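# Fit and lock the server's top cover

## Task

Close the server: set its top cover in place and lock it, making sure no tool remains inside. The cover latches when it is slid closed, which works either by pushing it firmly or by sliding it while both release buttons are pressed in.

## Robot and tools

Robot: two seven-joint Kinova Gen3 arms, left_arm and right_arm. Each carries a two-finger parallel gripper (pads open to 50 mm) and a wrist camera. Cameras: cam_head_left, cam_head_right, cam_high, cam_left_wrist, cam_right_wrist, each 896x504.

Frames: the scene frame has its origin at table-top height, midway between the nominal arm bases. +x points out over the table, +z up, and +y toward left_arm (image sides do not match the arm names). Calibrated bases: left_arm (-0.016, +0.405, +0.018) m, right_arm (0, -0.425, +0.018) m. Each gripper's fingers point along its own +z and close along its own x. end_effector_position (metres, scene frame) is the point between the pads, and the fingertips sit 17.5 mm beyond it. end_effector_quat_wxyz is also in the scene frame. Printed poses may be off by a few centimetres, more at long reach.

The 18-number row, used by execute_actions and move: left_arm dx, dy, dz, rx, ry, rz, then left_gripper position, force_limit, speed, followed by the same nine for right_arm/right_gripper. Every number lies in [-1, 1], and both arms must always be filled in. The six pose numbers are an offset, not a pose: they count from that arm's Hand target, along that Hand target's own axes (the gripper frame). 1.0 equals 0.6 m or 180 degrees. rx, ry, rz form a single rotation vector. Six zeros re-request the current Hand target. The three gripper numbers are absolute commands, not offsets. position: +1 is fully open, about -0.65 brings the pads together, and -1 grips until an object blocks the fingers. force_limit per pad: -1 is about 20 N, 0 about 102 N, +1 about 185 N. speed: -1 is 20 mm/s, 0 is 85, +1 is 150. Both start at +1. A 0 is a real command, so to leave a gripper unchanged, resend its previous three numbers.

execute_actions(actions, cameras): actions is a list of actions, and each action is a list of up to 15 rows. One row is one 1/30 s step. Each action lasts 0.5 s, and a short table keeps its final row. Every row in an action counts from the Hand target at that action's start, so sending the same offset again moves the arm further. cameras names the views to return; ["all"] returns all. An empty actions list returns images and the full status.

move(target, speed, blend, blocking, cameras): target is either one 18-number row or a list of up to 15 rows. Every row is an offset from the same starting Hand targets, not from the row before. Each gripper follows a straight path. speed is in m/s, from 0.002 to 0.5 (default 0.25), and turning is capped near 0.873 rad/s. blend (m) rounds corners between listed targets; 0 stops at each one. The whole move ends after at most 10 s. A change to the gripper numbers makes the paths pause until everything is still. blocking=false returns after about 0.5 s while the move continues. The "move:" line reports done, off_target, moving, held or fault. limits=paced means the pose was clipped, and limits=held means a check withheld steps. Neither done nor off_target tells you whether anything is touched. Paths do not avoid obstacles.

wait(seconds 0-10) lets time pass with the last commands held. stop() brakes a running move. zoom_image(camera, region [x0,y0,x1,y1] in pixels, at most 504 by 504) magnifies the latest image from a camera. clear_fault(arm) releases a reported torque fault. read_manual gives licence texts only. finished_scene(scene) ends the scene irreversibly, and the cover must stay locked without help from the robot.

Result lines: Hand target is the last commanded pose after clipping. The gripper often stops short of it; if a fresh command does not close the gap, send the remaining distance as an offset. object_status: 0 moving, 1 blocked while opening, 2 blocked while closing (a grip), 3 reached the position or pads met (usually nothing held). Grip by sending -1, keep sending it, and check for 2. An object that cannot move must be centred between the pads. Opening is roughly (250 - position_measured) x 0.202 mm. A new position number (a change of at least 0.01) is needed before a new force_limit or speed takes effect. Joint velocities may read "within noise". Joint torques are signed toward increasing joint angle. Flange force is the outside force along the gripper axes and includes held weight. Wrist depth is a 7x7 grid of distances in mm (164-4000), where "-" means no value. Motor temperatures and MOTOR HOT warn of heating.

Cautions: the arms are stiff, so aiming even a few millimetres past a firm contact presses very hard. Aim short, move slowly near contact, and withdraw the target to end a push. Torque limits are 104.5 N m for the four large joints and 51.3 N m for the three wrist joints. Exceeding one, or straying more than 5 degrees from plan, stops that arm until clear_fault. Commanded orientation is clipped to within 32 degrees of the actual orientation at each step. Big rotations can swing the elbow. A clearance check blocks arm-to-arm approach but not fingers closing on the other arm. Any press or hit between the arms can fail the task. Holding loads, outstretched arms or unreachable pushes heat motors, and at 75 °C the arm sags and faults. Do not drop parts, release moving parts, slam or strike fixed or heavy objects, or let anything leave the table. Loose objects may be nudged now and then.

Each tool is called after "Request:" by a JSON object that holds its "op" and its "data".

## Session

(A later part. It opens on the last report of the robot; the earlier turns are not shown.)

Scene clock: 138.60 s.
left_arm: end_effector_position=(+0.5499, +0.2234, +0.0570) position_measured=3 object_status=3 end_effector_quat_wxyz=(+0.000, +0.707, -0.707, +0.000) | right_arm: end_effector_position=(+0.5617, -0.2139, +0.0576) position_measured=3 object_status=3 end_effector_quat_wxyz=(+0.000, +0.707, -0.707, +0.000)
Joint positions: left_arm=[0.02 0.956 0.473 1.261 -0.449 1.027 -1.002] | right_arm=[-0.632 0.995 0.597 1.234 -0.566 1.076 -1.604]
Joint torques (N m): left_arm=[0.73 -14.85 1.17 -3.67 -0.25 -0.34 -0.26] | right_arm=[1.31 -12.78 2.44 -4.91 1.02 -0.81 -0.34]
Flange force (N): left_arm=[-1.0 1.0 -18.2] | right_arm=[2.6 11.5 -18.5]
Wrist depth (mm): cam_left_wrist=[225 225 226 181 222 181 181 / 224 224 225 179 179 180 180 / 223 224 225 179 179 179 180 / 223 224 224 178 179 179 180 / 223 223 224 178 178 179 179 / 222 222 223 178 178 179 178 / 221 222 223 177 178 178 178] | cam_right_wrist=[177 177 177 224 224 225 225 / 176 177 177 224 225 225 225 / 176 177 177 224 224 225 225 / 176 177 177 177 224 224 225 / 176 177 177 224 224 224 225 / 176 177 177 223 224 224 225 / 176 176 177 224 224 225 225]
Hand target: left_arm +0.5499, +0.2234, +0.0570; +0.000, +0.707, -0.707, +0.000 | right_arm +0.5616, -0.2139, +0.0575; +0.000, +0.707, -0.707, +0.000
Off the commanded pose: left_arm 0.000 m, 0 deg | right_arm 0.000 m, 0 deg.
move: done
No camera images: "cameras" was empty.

Request:
{"op": "move", "data": {"target": [[0, -0.005, 0.001667, 0, 0, 0, 1, 0, 0, 0, -0.005, 0.0005, 0, 0, 0, 1, 0, 0]], "speed": 0.02, "cameras": ["cam_left_wrist", "cam_right_wrist"]}}

Scene clock: 139.43 s.
left_arm: end_effector_position=(+0.5529, +0.2234, +0.0560) position_measured=3 object_status=3 end_effector_quat_wxyz=(+0.000, +0.707, -0.707, +0.000) | right_arm: end_effector_position=(+0.5646, -0.2139, +0.0573) position_measured=3 object_status=3 end_effector_quat_wxyz=(+0.000, +0.707, -0.707, +0.000)
Joint positions: left_arm=[0.021 0.963 0.473 1.248 -0.45 1.033 -1.006] | right_arm=[-0.627 1.001 0.597 1.221 -0.566 1.082 -1.606]
Joint torques (N m): left_arm=[-0.15 -4.93 -2.13 -8.32 -2.4 -6.82 0.3] | right_arm=[2.32 -6.69 2.16 -8.9 -0.41 -6.44 -0.86]
Flange force (N): left_arm=[-7.9 24.3 -44.3] | right_arm=[8.6 29.9 -35.7]
Wrist depth (mm): cam_left_wrist=[224 225 226 181 222 180 181 / 224 225 225 179 179 180 180 / 224 224 224 179 179 179 180 / 223 224 224 178 178 179 179 / 223 223 224 178 179 179 179 / 222 223 223 178 178 178 179 / 221 222 223 177 178 178 178] | cam_right_wrist=[177 177 177 223 224 225 225 / 176 177 177 224 224 225 225 / 176 177 177 224 224 225 225 / 176 177 177 177 224 224 225 / 176 177 177 224 224 224 225 / 176 176 177 223 224 224 225 / 176 176 177 224 224 224 225]
Hand target: left_arm +0.5529, +0.2234, +0.0560; +0.000, +0.707, -0.707, +0.000 | right_arm +0.5646, -0.2139, +0.0572; +0.000, +0.707, -0.707, +0.000
Off the commanded pose: left_arm 0.000 m, 0 deg | right_arm 0.000 m, 0 deg.
move: done
Images, in order (width x height): cam_left_wrist 896x504, cam_right_wrist 896x504.

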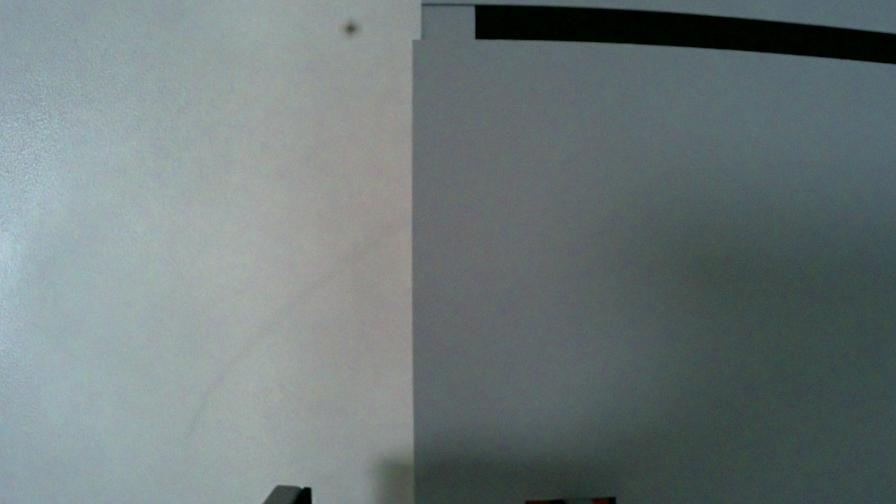

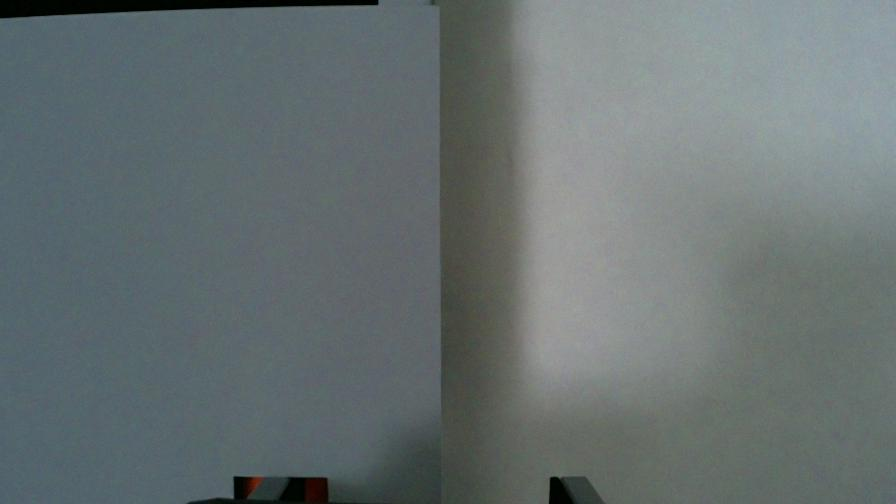

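Request:
{"op": "move", "data": {"target": [[0, 0.0025, -0.001833, 0, 0, 0, 1, 0, 0, 0, 0.0025, -0.001333, 0, 0, 0, 1, 0, 0]], "speed": 0.02, "cameras": []}}

Scene clock: 141.80 s.
left_arm: end_effector_position=(+0.5514, +0.2234, +0.0570) position_measured=3 object_status=3 end_effector_quat_wxyz=(+0.000, +0.707, -0.707, +0.000) | right_arm: end_effector_position=(+0.5631, -0.2139, +0.0580) position_measured=3 object_status=3 end_effector_quat_wxyz=(+0.000, +0.707, -0.707, +0.000)
Joint positions: left_arm=[0.02 0.959 0.473 1.254 -0.449 1.031 -1.005] | right_arm=[-0.629 0.998 0.598 1.227 -0.565 1.08 -1.605]
Joint torques (N m): left_arm=[0.95 -15.06 1.27 -1.81 0.11 1.2 -0.43] | right_arm=[-0.39 -17.76 1.86 -4.55 0.88 1.52 -0.1]
Flange force (N): left_arm=[0.4 -3.8 -15.8] | right_arm=[2.1 3.4 -7.9]
Wrist depth (mm): cam_left_wrist=[225 225 226 181 223 182 181 / 224 225 225 179 180 180 180 / 224 224 225 179 179 180 180 / 223 224 224 178 179 180 180 / 222 223 224 178 178 179 179 / 222 223 223 178 178 179 179 / 221 222 223 177 177 178 178] | cam_right_wrist=[177 177 177 224 224 225 225 / 176 177 177 224 224 224 226 / 177 177 177 224 224 225 225 / 176 177 177 177 224 225 225 / 176 177 177 224 224 225 225 / 176 177 177 224 224 224 225 / 176 176 177 224 224 224 225]
Hand target: left_arm +0.5514, +0.2234, +0.0571; +0.000, +0.707, -0.707, +0.000 | right_arm +0.5631, -0.2139, +0.0580; +0.000, +0.707, -0.707, +0.000
Off the commanded pose: left_arm 0.000 m, 0 deg | right_arm 0.000 m, 0 deg.
move: done
No camera images: "cameras" was empty.

Request:
{"op": "move", "data": {"target": [[0, -0.005, 0, 0, 0, 0, 1, 0, 0, 0, -0.005, 0, 0, 0, 0, 1, 0, 0]], "speed": 0.02, "cameras": ["cam_left_wrist"]}}

Scene clock: 142.60 s.
left_arm: end_effector_position=(+0.5543, +0.2234, +0.0571) position_measured=3 object_status=3 end_effector_quat_wxyz=(+0.000, +0.707, -0.707, +0.000) | right_arm: end_effector_position=(+0.5661, -0.2139, +0.0580) position_measured=3 object_status=3 end_effector_quat_wxyz=(+0.000, +0.707, -0.707, +0.000)
Joint positions: left_arm=[0.021 0.964 0.473 1.24 -0.449 1.039 -1.009] | right_arm=[-0.625 1.003 0.598 1.214 -0.565 1.087 -1.607]
Joint torques (N m): left_arm=[-1.02 -14.3 -0.55 -9.94 -2.01 -5.17 0.16] | right_arm=[2.4 -16.58 4.47 -11.17 -0.14 -5.11 -0.73]
Flange force (N): left_arm=[-4.0 17.8 -26.1] | right_arm=[6.4 25.1 -17.1]
Wrist depth (mm): cam_left_wrist=[225 225 225 181 222 180 181 / 224 224 225 179 179 180 180 / 224 224 225 179 179 179 180 / 223 224 224 178 179 179 179 / 222 223 224 178 178 179 179 / 222 223 223 178 178 178 178 / 221 222 222 177 178 178 178] | cam_right_wrist=[177 177 177 224 224 225 225 / 177 177 177 224 224 225 225 / 177 177 177 224 224 225 225 / 176 177 177 177 224 225 225 / 176 177 177 224 224 224 225 / 176 176 177 224 224 224 225 / 176 177 177 224 224 225 225]
Hand target: left_arm +0.5544, +0.2234, +0.0571; +0.000, +0.707, -0.707, +0.000 | right_arm +0.5661, -0.2139, +0.0581; +0.000, +0.707, -0.707, +0.000
Off the commanded pose: left_arm 0.000 m, 0 deg | right_arm 0.000 m, 0 deg.
move: done
Images, in order (width x height): cam_left_wrist 896x504.

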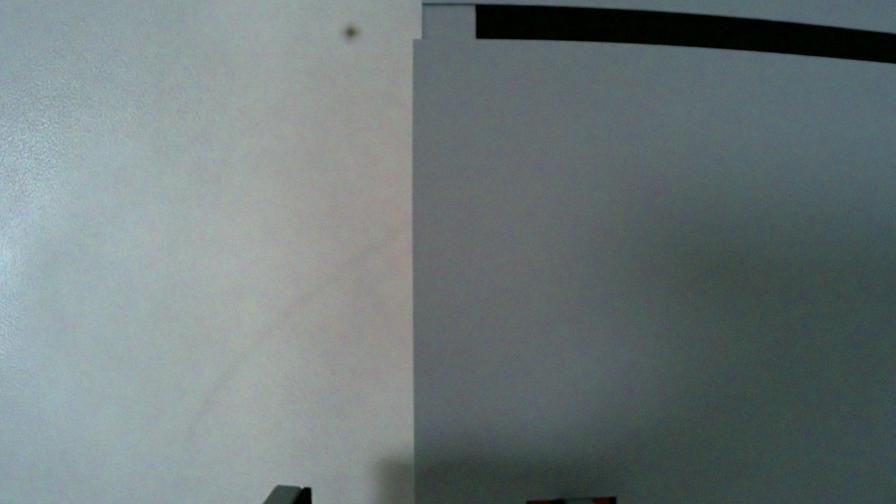

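Request:
{"op": "move", "data": {"target": [[0, 0.004167, 0, 0, 0, 0, 1, 0, 0, 0, 0.004167, 0, 0, 0, 0, 1, 0, 0], [0, 0.004167, -0.054833, 0, 0, 0, 1, 0, 0, 0, 0.004167, -0.053167, 0, 0, 0, 1, 0, 0], [0.189, -0.226, -0.063167, 0.0778, 0, 0, 1, 0, 0, -0.4065, 0.190667, -0.053167, 0, 0, 0, -1, -1, 1], [0.189, -0.226, -0.024, 0.0778, 0, 0, 1, 0, 0, -0.4065, 0.190667, -0.004833, 0, 0, 0, -1, -1, 1]], "speed": [0.03, 0.1, 0.25, 0.06], "blend": [0, 0.01, 0, 0], "cameras": ["all"]}}

Scene clock: 152.17 s.
left_arm: end_effector_position=(+0.6899, +0.1099, +0.0716) position_measured=3 object_status=3 end_effector_quat_wxyz=(-0.086, +0.702, -0.702, +0.087) | right_arm: end_effector_position=(+0.4518, +0.0301, +0.0609) position_measured=251 object_status=3 end_effector_quat_wxyz=(+0.000, +0.707, -0.707, +0.000)
Joint positions: left_arm=[0.271 1.189 0.428 0.665 -0.547 1.135 -0.97] | right_arm=[-1.019 1.082 0.616 1.016 -0.58 1.197 -2.084]
Joint torques (N m): left_arm=[0.56 -29.02 1.92 -9.46 -0.41 -0.88 -0.29] | right_arm=[0.23 -27.56 4.26 -9.44 0.4 0.36 -0.22]
Flange force (N): left_arm=[-1.7 2.6 -1.9] | right_arm=[6.6 6.7 4.7]
Wrist depth (mm): cam_left_wrist=[272 273 272 273 275 276 278 / 266 266 266 267 268 269 271 / 259 260 260 260 261 264 264 / 253 255 255 256 256 258 258 / 247 248 250 250 251 252 251 / 241 243 243 244 244 245 246 / 192 192 193 194 194 195 195] | cam_right_wrist=[179 179 179 180 180 180 181 / 179 179 179 180 180 181 181 / 178 179 180 179 180 181 181 / 178 179 180 180 180 180 181 / 178 179 179 180 180 180 181 / 178 179 179 180 180 180 181 / 224 225 225 180 226 227 227]
Hand target: left_arm +0.6899, +0.1099, +0.0716; -0.086, +0.702, -0.702, +0.087 | right_arm +0.4518, +0.0301, +0.0609; +0.000, +0.707, -0.707, +0.000
Off the commanded pose: left_arm 0.000 m, 0 deg | right_arm 0.000 m, 0 deg.
move: done

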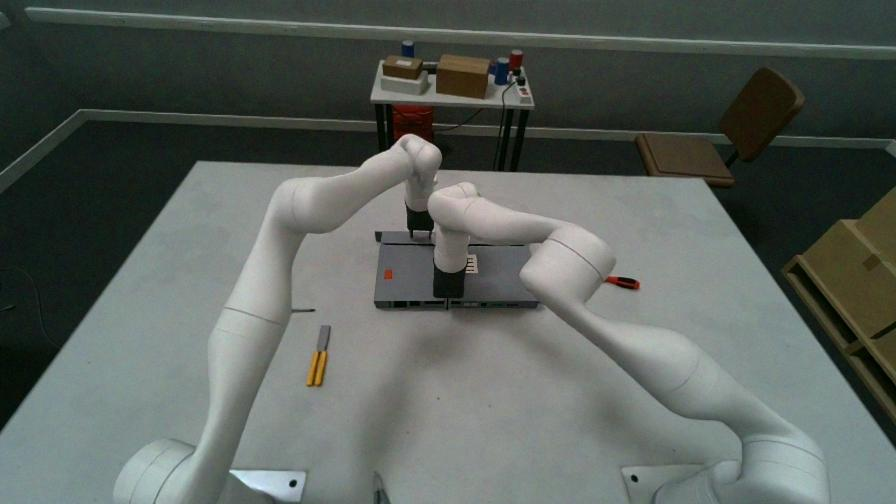

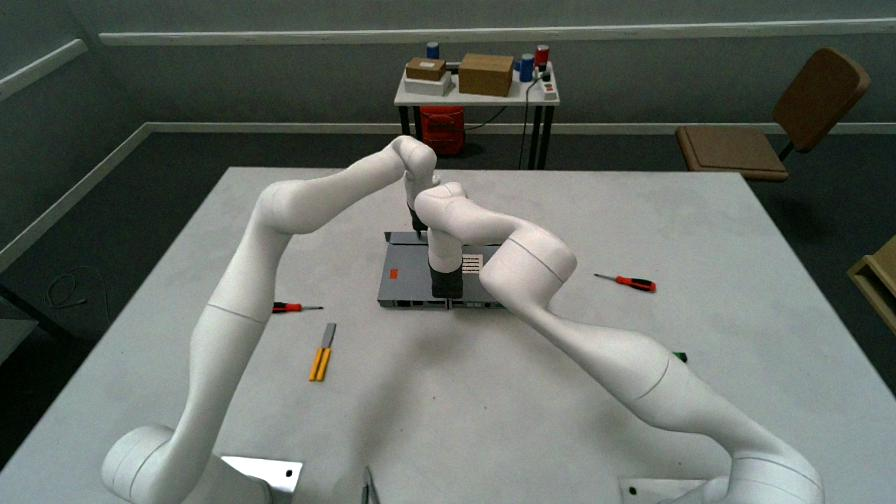

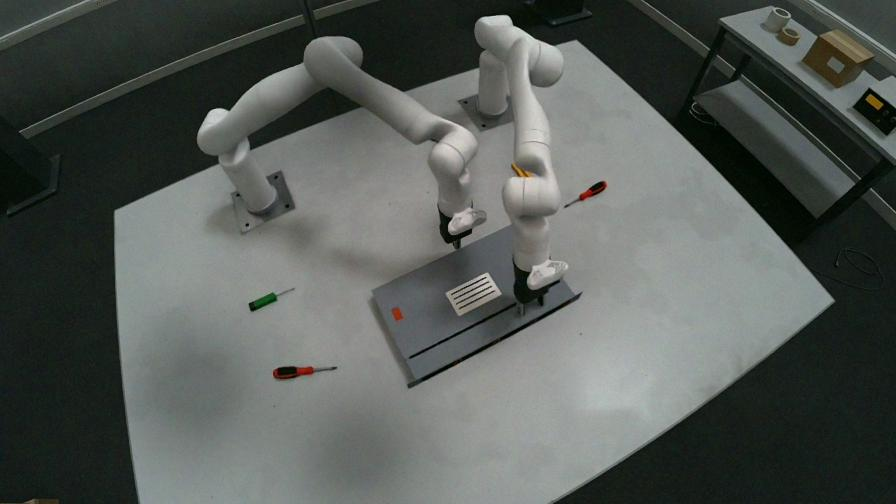

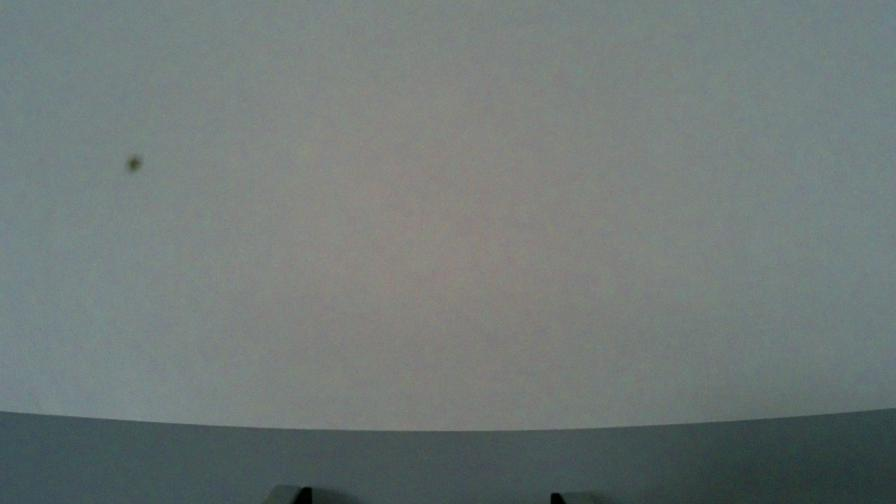

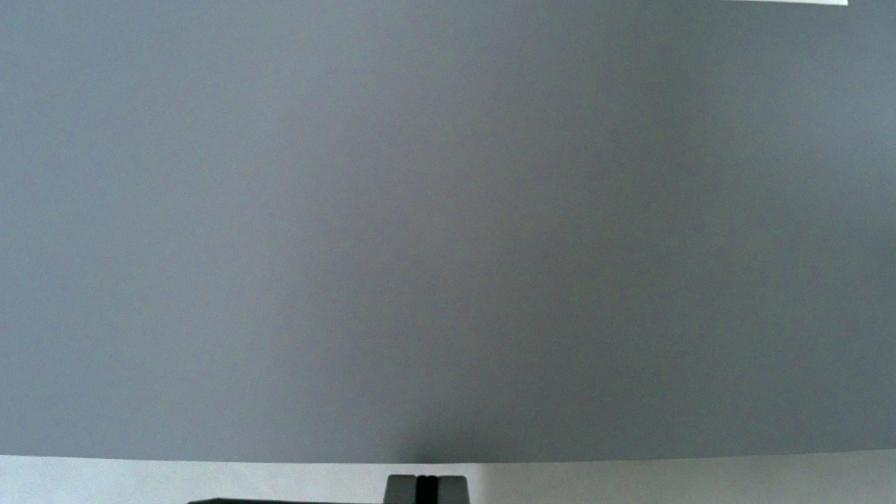

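Request:
{"op": "move", "data": {"target": [[0, 0.001815, 0.007275, 0, 0, 0, 1, 0, 0, 0, 0, 0, 0, 0, 0, -1, -1, 1]], "speed": 0.03, "cameras": []}}

Scene clock: 154.13 s.
left_arm: end_effector_position=(+0.6899, +0.1099, +0.0671) position_measured=3 object_status=3 end_effector_quat_wxyz=(-0.086, +0.702, -0.702, +0.087) | right_arm: end_effector_position=(+0.4518, +0.0301, +0.0609) position_measured=251 object_status=3 end_effector_quat_wxyz=(+0.000, +0.707, -0.707, +0.000)
Joint positions: left_arm=[0.271 1.194 0.426 0.67 -0.548 1.126 -0.968] | right_arm=[-1.019 1.082 0.616 1.016 -0.58 1.197 -2.084]
Joint torques (N m): left_arm=[0.56 -28.97 1.91 -9.46 -0.39 -0.96 -0.28] | right_arm=[0.26 -27.38 4.33 -9.48 0.39 0.25 -0.2]
Flange force (N): left_arm=[-1.7 2.5 -2.1] | right_arm=[6.8 7.0 4.3]
Wrist depth (mm): cam_left_wrist=[267 268 267 268 269 271 273 / 260 262 261 262 262 265 266 / 255 255 255 256 257 258 259 / 249 249 250 251 251 253 254 / 243 244 245 245 247 247 247 / 236 238 239 240 240 241 241 / 188 188 189 190 190 190 190] | cam_right_wrist=[178 179 179 180 180 180 181 / 178 179 180 180 180 180 181 / 179 179 179 180 180 180 181 / 179 179 179 180 180 181 181 / 178 179 179 179 180 180 181 / 179 179 179 179 180 180 181 / 224 224 225 179 226 227 227]
Hand target: left_arm +0.6899, +0.1099, +0.0671; -0.086, +0.702, -0.702, +0.087 | right_arm +0.4518, +0.0301, +0.0609; +0.000, +0.707, -0.707, +0.000
Off the commanded pose: left_arm 0.000 m, 0 deg | right_arm 0.000 m, 0 deg.
move: done
No camera images: "cameras" was empty.

Request:
{"op": "move", "data": {"target": [[0, 0.000605, 0.002425, 0, 0, 0, 1, 0, 0, 0, 0, 0, 0, 0, 0, -1, -1, 1]], "speed": 0.03, "cameras": []}}

Scene clock: 154.97 s.
left_arm: end_effector_position=(+0.6899, +0.1099, +0.0656) position_measured=3 object_status=3 end_effector_quat_wxyz=(-0.086, +0.702, -0.702, +0.087) | right_arm: end_effector_position=(+0.4518, +0.0301, +0.0609) position_measured=251 object_status=3 end_effector_quat_wxyz=(+0.000, +0.707, -0.707, +0.000)
Joint positions: left_arm=[0.271 1.195 0.426 0.671 -0.549 1.123 -0.967] | right_arm=[-1.019 1.082 0.616 1.016 -0.58 1.197 -2.084]
Joint torques (N m): left_arm=[0.25 -18.25 0.78 -6.02 -0.22 -1.67 -0.28] | right_arm=[0.27 -27.41 4.29 -9.45 0.4 0.26 -0.21]
Flange force (N): left_arm=[-3.2 3.1 -18.8] | right_arm=[6.6 6.9 4.3]
Wrist depth (mm): cam_left_wrist=[267 268 268 269 270 272 273 / 261 261 261 262 263 265 266 / 255 255 255 256 257 259 259 / 249 250 250 251 252 252 253 / 242 244 245 245 246 247 247 / 236 238 240 240 240 240 241 / 187 189 189 190 190 190 190] | cam_right_wrist=[179 179 179 180 180 180 181 / 179 179 179 180 180 180 181 / 178 179 179 180 180 180 181 / 179 179 179 179 180 180 181 / 179 179 179 180 180 180 181 / 179 179 179 179 180 180 181 / 224 225 225 180 226 227 227]
Hand target: left_arm +0.6899, +0.1099, +0.0656; -0.086, +0.702, -0.702, +0.087 | right_arm +0.4518, +0.0301, +0.0609; +0.000, +0.707, -0.707, +0.000
Off the commanded pose: left_arm 0.000 m, 0 deg | right_arm 0.000 m, 0 deg.
move: done
No camera images: "cameras" was empty.

Request:
{"op": "move", "data": {"target": [[0, 0.000605, 0.002425, 0, 0, 0, 1, 0, 0, 0, 0, 0, 0, 0, 0, -1, -1, 1]], "speed": 0.03, "cameras": []}}

Scene clock: 155.80 s.
left_arm: end_effector_position=(+0.6899, +0.1099, +0.0641) position_measured=3 object_status=3 end_effector_quat_wxyz=(-0.086, +0.702, -0.702, +0.087) | right_arm: end_effector_position=(+0.4518, +0.0301, +0.0609) position_measured=251 object_status=3 end_effector_quat_wxyz=(+0.000, +0.707, -0.707, +0.000)
Joint positions: left_arm=[0.271 1.197 0.425 0.673 -0.549 1.12 -0.966] | right_arm=[-1.019 1.082 0.616 1.016 -0.58 1.197 -2.084]
Joint torques (N m): left_arm=[-0.1 -7.54 -0.11 -3.16 0.04 -3.19 -0.29] | right_arm=[0.25 -27.4 4.27 -9.51 0.38 0.26 -0.2]
Flange force (N): left_arm=[-5.0 5.0 -36.6] | right_arm=[6.9 7.2 4.4]
Wrist depth (mm): cam_left_wrist=[268 268 268 269 269 272 273 / 261 261 261 261 263 265 266 / 255 256 255 256 257 259 260 / 249 249 250 251 252 253 254 / 243 243 245 244 247 247 247 / 236 238 239 241 241 241 241 / 187 188 190 190 190 191 190] | cam_right_wrist=[179 179 179 180 180 180 181 / 179 179 179 179 180 180 181 / 179 179 179 180 180 180 181 / 179 179 179 180 180 180 181 / 179 179 179 180 180 181 180 / 179 179 179 179 180 180 181 / 224 225 225 180 227 227 227]
Hand target: left_arm +0.6899, +0.1099, +0.0641; -0.086, +0.702, -0.702, +0.087 | right_arm +0.4518, +0.0301, +0.0609; +0.000, +0.707, -0.707, +0.000
Off the commanded pose: left_arm 0.000 m, 0 deg | right_arm 0.000 m, 0 deg.
move: done
No camera images: "cameras" was empty.

Request:
{"op": "move", "data": {"target": [[0, 0.000806, 0.003234, 0, 0, 0, 1, 0, 0, 0, -0.006667, 0, 0, 0, 0, -1, -1, 1]], "speed": 0.03, "cameras": []}}

Scene clock: 156.67 s.
left_arm: end_effector_position=(+0.6900, +0.1099, +0.0622) position_measured=3 object_status=3 end_effector_quat_wxyz=(-0.086, +0.702, -0.702, +0.087) | right_arm: end_effector_position=(+0.4557, +0.0301, +0.0608) position_measured=251 object_status=3 end_effector_quat_wxyz=(+0.000, +0.707, -0.707, +0.000)
Joint positions: left_arm=[0.271 1.199 0.425 0.675 -0.55 1.116 -0.965] | right_arm=[-1.011 1.089 0.615 1 -0.58 1.205 -2.084]
Joint torques (N m): left_arm=[-1.06 4.12 -1.23 1.13 0.68 -3.36 -0.32] | right_arm=[5.11 -27.72 8.77 -13.08 1.72 -4.29 -0.28]
Flange force (N): left_arm=[-4.5 3.7 -53.5] | right_arm=[11.5 22.2 1.4]
Wrist depth (mm): cam_left_wrist=[268 269 269 269 271 273 274 / 261 262 261 263 263 266 266 / 255 256 256 256 257 259 260 / 248 249 251 252 252 253 254 / 242 244 245 246 247 247 247 / 236 238 240 240 241 241 241 / 187 188 189 190 190 191 191] | cam_right_wrist=[178 178 179 179 180 180 180 / 178 178 179 179 180 180 180 / 178 178 179 179 180 180 180 / 178 178 179 179 180 180 180 / 178 179 179 179 179 180 180 / 178 178 179 179 180 180 180 / 224 178 179 179 180 180 227]
Hand target: left_arm +0.6899, +0.1099, +0.0621; -0.086, +0.702, -0.702, +0.087 | right_arm +0.4558, +0.0301, +0.0609; +0.000, +0.707, -0.707, +0.000
Off the commanded pose: left_arm 0.000 m, 0 deg | right_arm 0.000 m, 0 deg.
move: done
No camera images: "cameras" was empty.

Request:
{"op": "move", "data": {"target": [[0, 0, 0, 0, 0, 0, 1, 0, 0, 0, -0.005, 0, 0, 0, 0, -1, -1, 1]], "speed": 0.03, "cameras": []}}

Scene clock: 159.07 s.
left_arm: end_effector_position=(+0.6899, +0.1100, +0.0620) position_measured=3 object_status=3 end_effector_quat_wxyz=(-0.086, +0.702, -0.702, +0.086) | right_arm: end_effector_position=(+0.4588, +0.0301, +0.0609) position_measured=251 object_status=3 end_effector_quat_wxyz=(+0.000, +0.707, -0.707, +0.000)
Joint positions: left_arm=[0.271 1.199 0.425 0.675 -0.55 1.117 -0.965] | right_arm=[-1.005 1.094 0.615 0.987 -0.58 1.211 -2.084]
Joint torques (N m): left_arm=[-0.52 3.4 -0.7 4.31 1.73 0.32 -0.05] | right_arm=[14.01 -27.77 16.45 -14.12 5.21 -8.22 -0.44]
Flange force (N): left_arm=[-0.2 -7.6 -45.6] | right_arm=[6.9 36.9 -0.4]
Wrist depth (mm): cam_left_wrist=[268 269 269 269 271 273 275 / 261 262 262 263 264 266 267 / 255 256 256 256 258 260 260 / 249 249 251 251 252 254 255 / 243 244 245 245 247 248 247 / 236 238 240 240 241 241 241 / 187 189 189 190 190 191 191] | cam_right_wrist=[178 178 179 179 179 180 180 / 178 178 179 179 179 179 180 / 178 178 179 179 179 180 180 / 178 178 179 179 180 180 180 / 178 178 179 179 179 180 180 / 178 179 179 179 179 180 180 / 224 179 179 179 180 180 227]
Hand target: left_arm +0.6899, +0.1099, +0.0621; -0.086, +0.702, -0.702, +0.086 | right_arm +0.4588, +0.0301, +0.0609; +0.000, +0.707, -0.707, +0.000
Off the commanded pose: left_arm 0.000 m, 0 deg | right_arm 0.000 m, 0 deg.
move: done
No camera images: "cameras" was empty.

Request:
{"op": "wait", "data": {"seconds": 0, "cameras": ["cam_high", "cam_right_wrist", "cam_head_left"]}}

Request:
{"op": "zoom_image", "data": {"camera": "cam_high", "region": [380, 270, 600, 394]}}

Request:
{"op": "zoom_image", "data": {"camera": "cam_head_left", "region": [364, 220, 564, 330]}}

Scene clock: 159.20 s.
left_arm: end_effector_position=(+0.6899, +0.1100, +0.0620) position_measured=3 object_status=3 end_effector_quat_wxyz=(-0.086, +0.702, -0.702, +0.086) | right_arm: end_effector_position=(+0.4588, +0.0301, +0.0609) position_measured=251 object_status=3 end_effector_quat_wxyz=(+0.000, +0.707, -0.707, +0.000)
Joint positions: left_arm=[0.271 1.199 0.425 0.675 -0.55 1.117 -0.965] | right_arm=[-1.005 1.094 0.615 0.987 -0.58 1.211 -2.084]
Joint torques (N m): left_arm=[-0.5 3.37 -0.71 4.33 1.73 0.28 -0.05] | right_arm=[14.05 -27.68 16.49 -14.1 5.24 -8.2 -0.45]
Flange force (N): left_arm=[-0.1 -8.0 -45.5] | right_arm=[7.0 37.0 -0.4]
Wrist depth (mm): cam_left_wrist=[269 269 268 269 271 273 274 / 261 262 261 262 264 266 267 / 255 256 256 257 258 259 260 / 249 249 250 252 252 253 254 / 242 244 245 246 247 248 247 / 236 238 240 241 241 241 241 / 187 188 189 190 190 191 190] | cam_right_wrist=[178 178 179 179 179 180 180 / 178 178 179 179 179 180 180 / 178 178 179 179 179 180 180 / 178 179 179 179 179 180 180 / 178 178 179 179 179 180 180 / 178 178 179 179 179 180 180 / 224 178 179 179 179 180 227]
Hand target: left_arm +0.6899, +0.1099, +0.0621; -0.086, +0.702, -0.702, +0.086 | right_arm +0.4588, +0.0301, +0.0609; +0.000, +0.707, -0.707, +0.000
Tool commands: left_gripper/position=+1.0 left_gripper/force_limit=+0.0 left_gripper/speed=+0.0 right_gripper/position=-1.0 right_gripper/force_limit=-1.0 right_gripper/speed=+1.0
Off the commanded pose: left_arm 0.000 m, 0 deg | right_arm 0.000 m, 0 deg.
Images, in order (width x height): cam_head_left 896x504, cam_high 896x504, cam_right_wrist 896x504.

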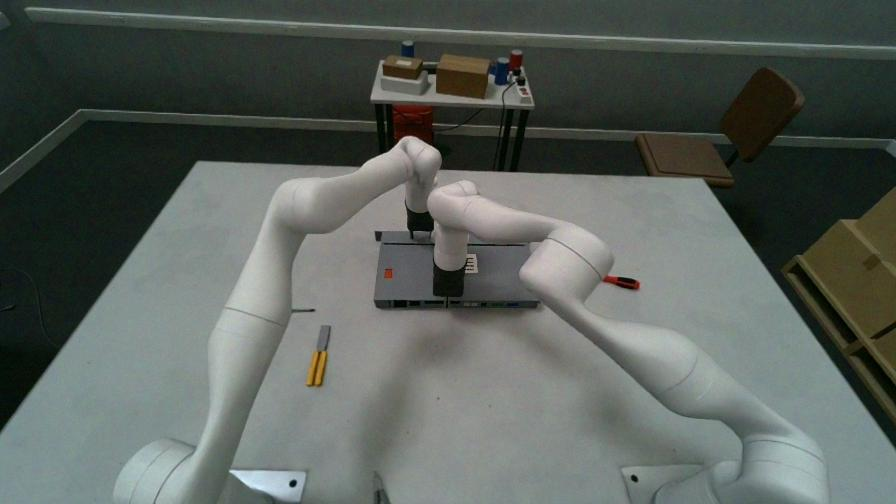

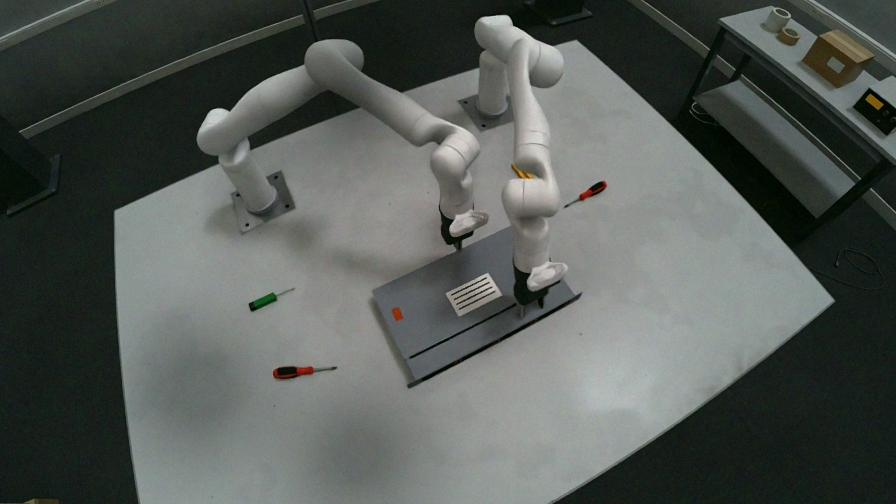

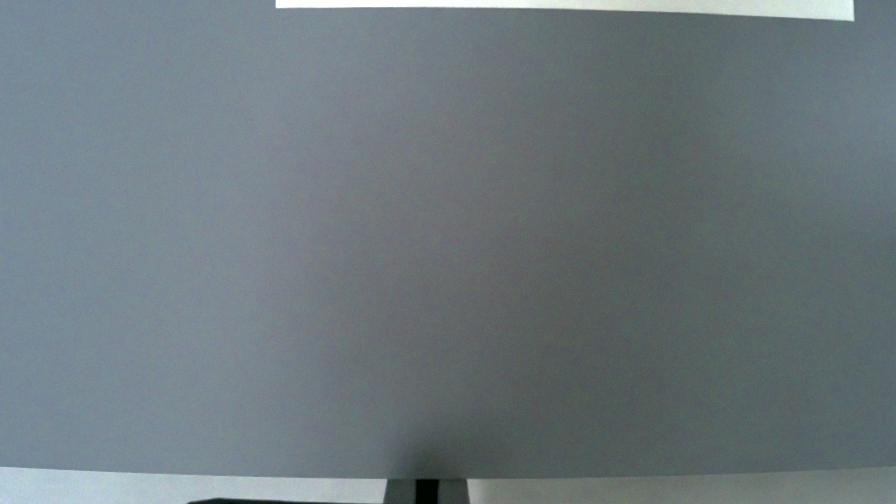

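Scaled by 2.291 from the camera's 896x504 image, which has a finer 1280x720 frame.

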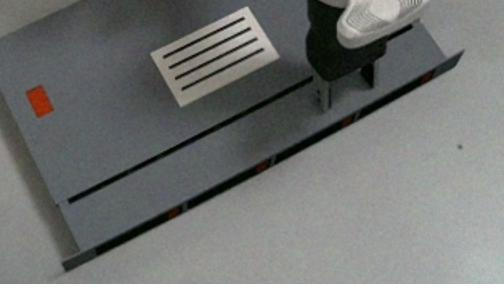

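Scaled by 2.520 from the camera's 896x504 image, which has a finer 1280x720 frame.

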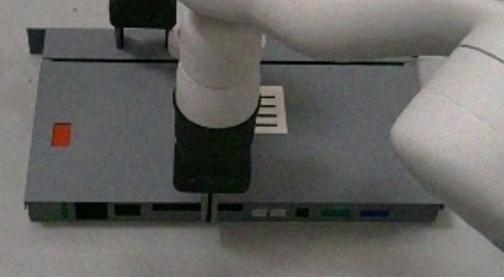

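Request:
{"op": "wait", "data": {"seconds": 0, "cameras": ["cam_high", "cam_head_left", "cam_head_right", "cam_left_wrist", "cam_right_wrist"]}}

Scene clock: 160.13 s.
left_arm: end_effector_position=(+0.6899, +0.1099, +0.0621) position_measured=3 object_status=3 end_effector_quat_wxyz=(-0.086, +0.702, -0.702, +0.086) | right_arm: end_effector_position=(+0.4588, +0.0301, +0.0609) position_measured=251 object_status=3 end_effector_quat_wxyz=(+0.000, +0.707, -0.707, +0.000)
Joint positions: left_arm=[0.271 1.199 0.425 0.675 -0.55 1.117 -0.965] | right_arm=[-1.005 1.094 0.615 0.987 -0.58 1.211 -2.084]
Joint torques (N m): left_arm=[-0.54 3.38 -0.67 4.32 1.71 0.3 -0.05] | right_arm=[14.15 -27.66 16.54 -14.06 5.28 -8.18 -0.45]
Flange force (N): left_arm=[-0.1 -7.8 -45.6] | right_arm=[6.9 37.1 -0.4]
Wrist depth (mm): cam_left_wrist=[269 269 268 270 270 272 274 / 261 262 262 263 264 266 268 / 255 256 256 257 257 260 260 / 249 249 251 252 252 253 254 / 243 244 245 245 247 248 247 / 236 238 240 240 241 241 241 / 187 189 189 190 190 191 190] | cam_right_wrist=[178 178 178 179 179 180 180 / 178 178 179 179 180 180 180 / 178 178 178 179 179 180 180 / 178 178 179 179 179 180 180 / 178 178 179 179 180 180 180 / 178 178 179 179 179 180 180 / 224 178 179 179 179 180 227]
Hand target: left_arm +0.6899, +0.1099, +0.0621; -0.086, +0.702, -0.702, +0.086 | right_arm +0.4588, +0.0301, +0.0609; +0.000, +0.707, -0.707, +0.000
Tool commands: left_gripper/position=+1.0 left_gripper/force_limit=+0.0 left_gripper/speed=+0.0 right_gripper/position=-1.0 right_gripper/force_limit=-1.0 right_gripper/speed=+1.0
Off the commanded pose: left_arm 0.000 m, 0 deg | right_arm 0.000 m, 0 deg.

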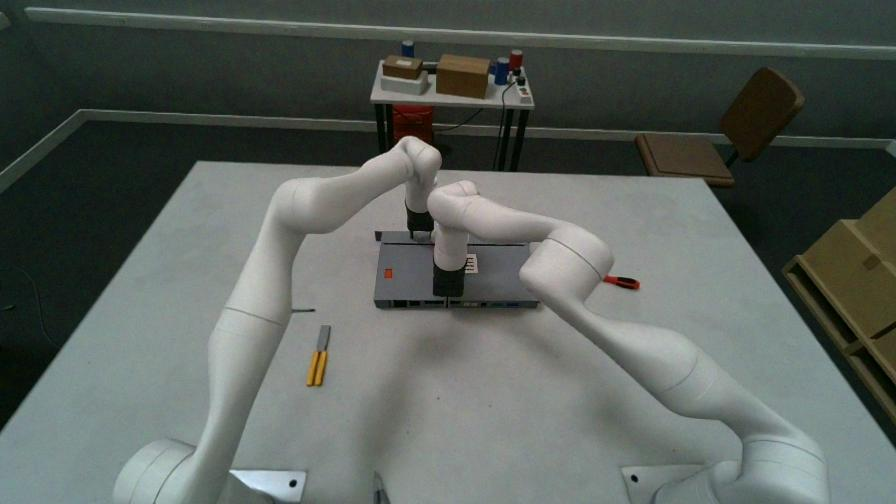

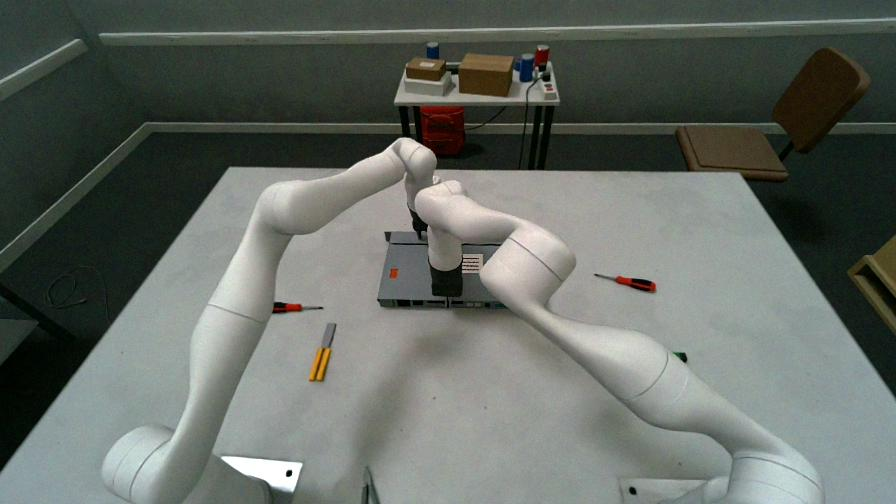

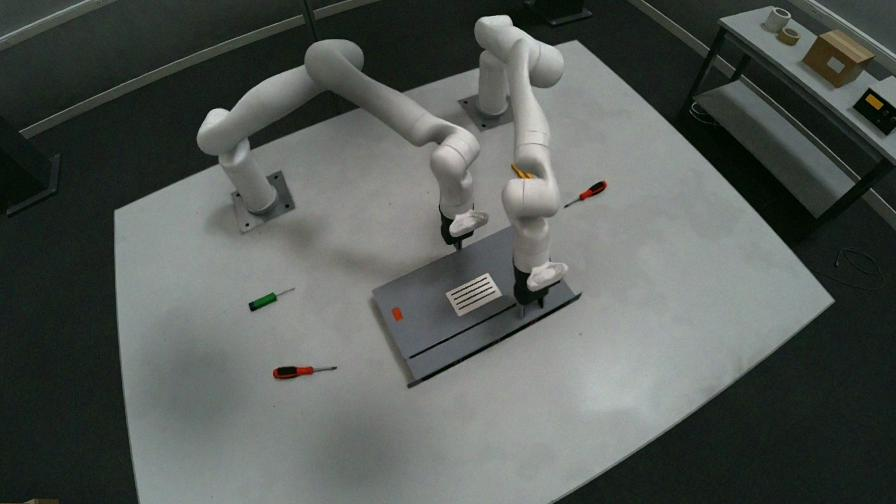

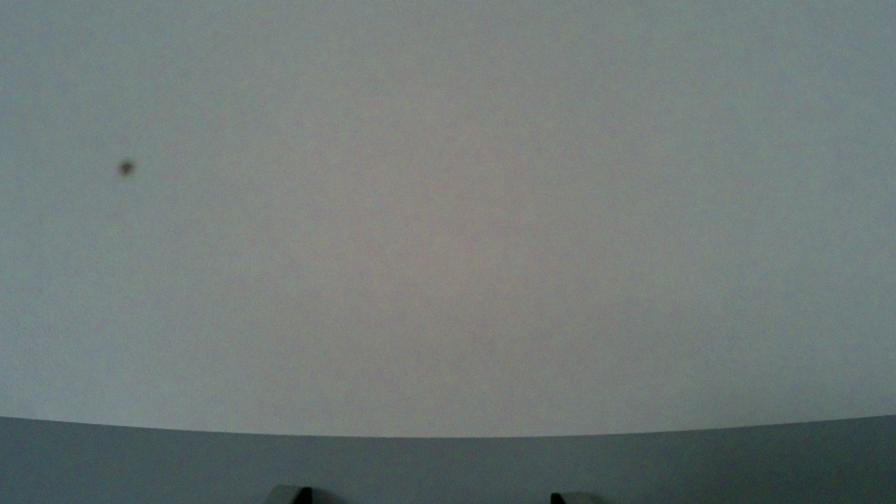

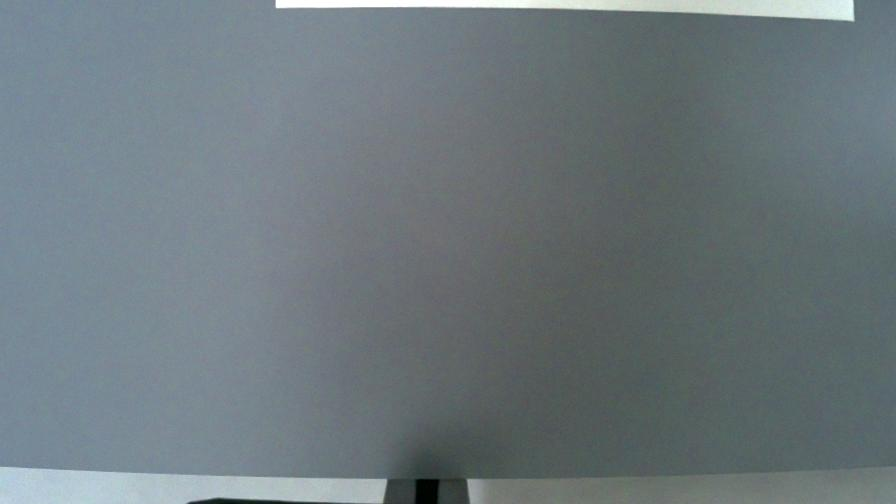

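Request:
{"op": "zoom_image", "data": {"camera": "cam_high", "region": [400, 290, 540, 390]}}

Request:
{"op": "zoom_image", "data": {"camera": "cam_head_left", "region": [360, 220, 560, 320]}}

Scaled by 3.600 from the camera's 896x504 image, which has a finer 1280x720 frame.

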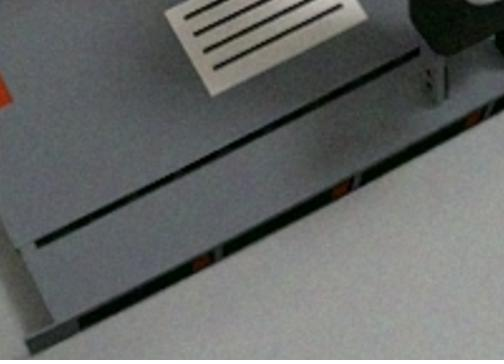

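Scaled by 2.520 from the camera's 896x504 image, which has a finer 1280x720 frame.

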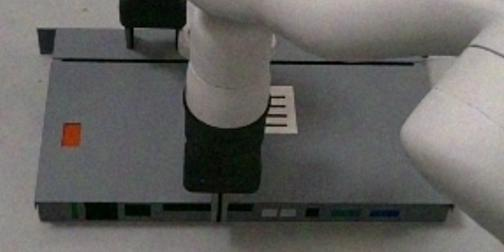

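Request:
{"op": "move", "data": {"target": [0, 0.000403, 0.001617, 0, 0, 0, 1, 0, 0, 0, -0.003333, 0.003333, 0, 0, 0, -1, -1, 1], "speed": 0.02}}

Scene clock: 163.17 s.
left_arm: end_effector_position=(+0.6899, +0.1099, +0.0611) position_measured=3 object_status=3 end_effector_quat_wxyz=(-0.086, +0.702, -0.702, +0.087) | right_arm: end_effector_position=(+0.4608, +0.0301, +0.0588) position_measured=251 object_status=3 end_effector_quat_wxyz=(+0.000, +0.707, -0.707, +0.000)
Joint positions: left_arm=[0.271 1.2 0.424 0.676 -0.55 1.115 -0.964] | right_arm=[-1 1.1 0.615 0.98 -0.581 1.212 -2.083]
Joint torques (N m): left_arm=[0.62 7.9 -0.13 8.74 3.11 2.97 0.25] | right_arm=[17.13 -25.92 18.78 -14.65 6.26 -10.42 -0.51]
Flange force (N): left_arm=[1.7 -17.4 -46.6] | right_arm=[7.6 44.3 -5.0]
Wrist depth (mm): cam_left_wrist=[268 269 269 270 271 273 275 / 262 262 262 262 264 266 267 / 256 256 256 257 258 260 261 / 249 249 251 252 253 253 254 / 243 244 245 245 247 248 248 / 236 238 240 241 242 241 242 / 187 188 190 190 191 191 191] | cam_right_wrist=[176 176 177 177 177 178 178 / 176 176 177 177 177 178 178 / 176 176 177 177 178 178 178 / 176 176 177 177 177 178 178 / 176 177 177 177 178 178 178 / 176 176 177 177 178 178 178 / 222 177 177 177 177 178 225]
Hand target: left_arm +0.6899, +0.1099, +0.0611; -0.086, +0.702, -0.702, +0.087 | right_arm +0.4608, +0.0301, +0.0589; +0.000, +0.707, -0.707, +0.000
Off the commanded pose: left_arm 0.000 m, 0 deg | right_arm 0.000 m, 0 deg.
move: done

Request:
{"op": "wait", "data": {"seconds": 0, "cameras": ["cam_left_wrist", "cam_high", "cam_right_wrist"]}}

Request:
{"op": "zoom_image", "data": {"camera": "cam_left_wrist", "region": [380, 400, 520, 500]}}

Request:
{"op": "zoom_image", "data": {"camera": "cam_high", "region": [400, 290, 540, 390]}}

Scene clock: 163.43 s.
left_arm: end_effector_position=(+0.6899, +0.1099, +0.0611) position_measured=3 object_status=3 end_effector_quat_wxyz=(-0.086, +0.702, -0.702, +0.087) | right_arm: end_effector_position=(+0.4608, +0.0301, +0.0588) position_measured=251 object_status=3 end_effector_quat_wxyz=(+0.000, +0.707, -0.707, +0.000)
Joint positions: left_arm=[0.271 1.2 0.424 0.676 -0.55 1.115 -0.964] | right_arm=[-1 1.1 0.615 0.98 -0.581 1.212 -2.083]
Joint torques (N m): left_arm=[0.63 8.34 -0.15 8.95 3.16 3.02 0.23] | right_arm=[17.29 -25.7 18.84 -14.62 6.31 -10.46 -0.48]
Flange force (N): left_arm=[1.7 -17.5 -47.2] | right_arm=[7.7 44.8 -5.3]
Wrist depth (mm): cam_left_wrist=[269 269 269 269 271 273 275 / 262 263 263 263 264 266 268 / 256 256 256 257 258 260 260 / 250 249 251 252 252 254 254 / 242 244 245 246 247 247 247 / 236 238 240 241 241 241 241 / 187 189 189 190 190 191 191] | cam_right_wrist=[176 176 176 177 177 178 178 / 176 176 177 177 177 178 178 / 176 176 177 177 177 178 178 / 176 176 177 177 177 178 178 / 176 176 177 177 177 178 178 / 176 176 177 177 178 178 178 / 222 176 177 177 178 178 225]
Hand target: left_arm +0.6899, +0.1099, +0.0611; -0.086, +0.702, -0.702, +0.087 | right_arm +0.4608, +0.0301, +0.0589; +0.000, +0.707, -0.707, +0.000
Tool commands: left_gripper/position=+1.0 left_gripper/force_limit=+0.0 left_gripper/speed=+0.0 right_gripper/position=-1.0 right_gripper/force_limit=-1.0 right_gripper/speed=+1.0
Off the commanded pose: left_arm 0.000 m, 0 deg | right_arm 0.000 m, 0 deg.
Images, in order (width x height): cam_high 896x504, cam_left_wrist 896x504, cam_right_wrist 896x504.

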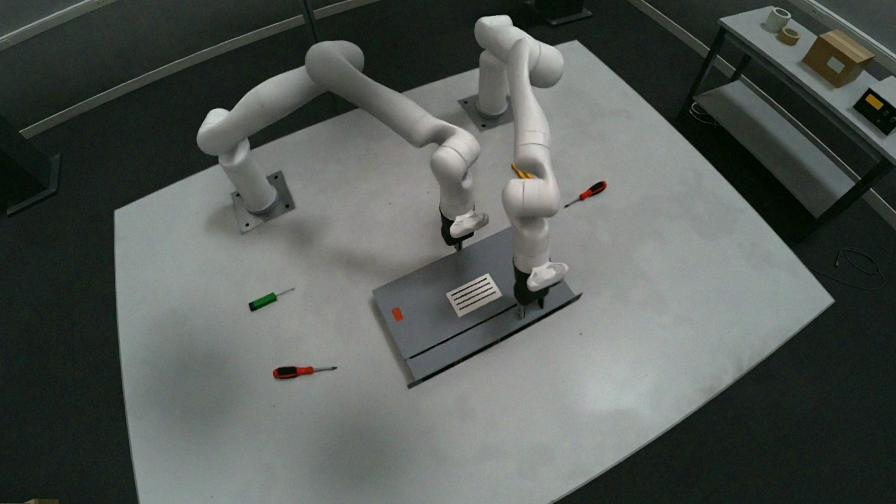

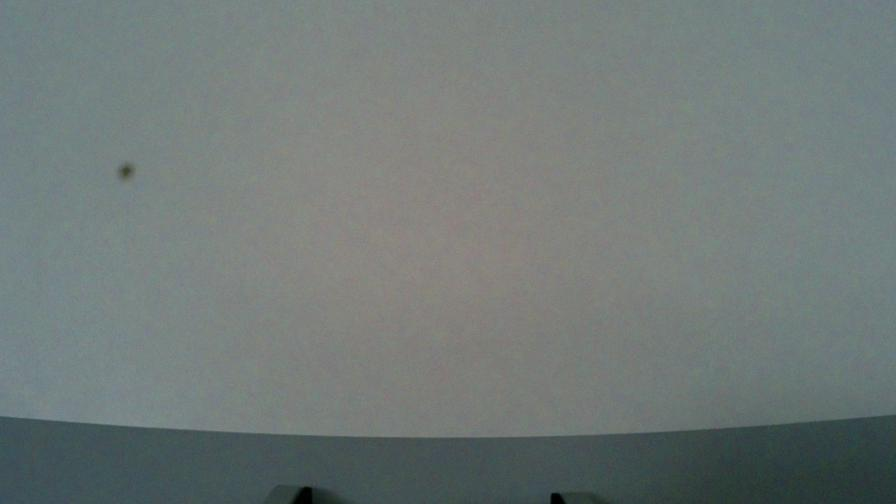

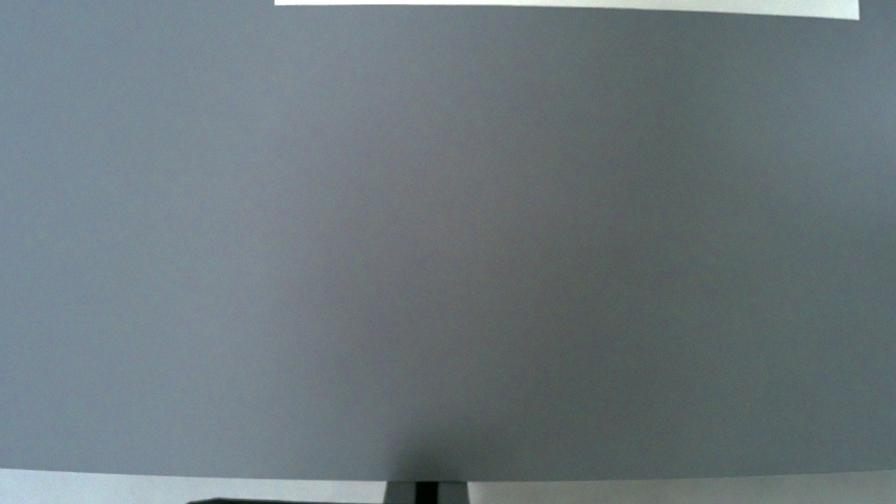

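Scaled by 3.600 from the camera's 896x504 image, which has a finer 1280x720 frame.

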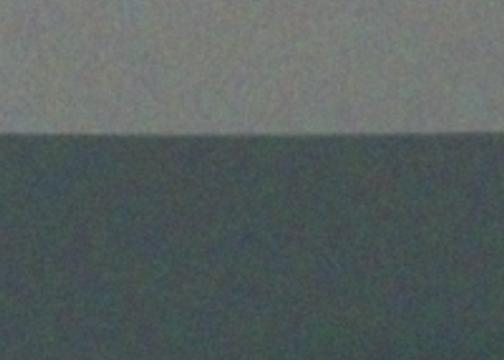

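Scaled by 3.600 from the camera's 896x504 image, which has a finer 1280x720 frame.

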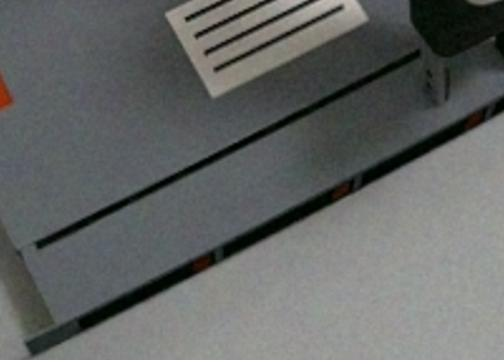

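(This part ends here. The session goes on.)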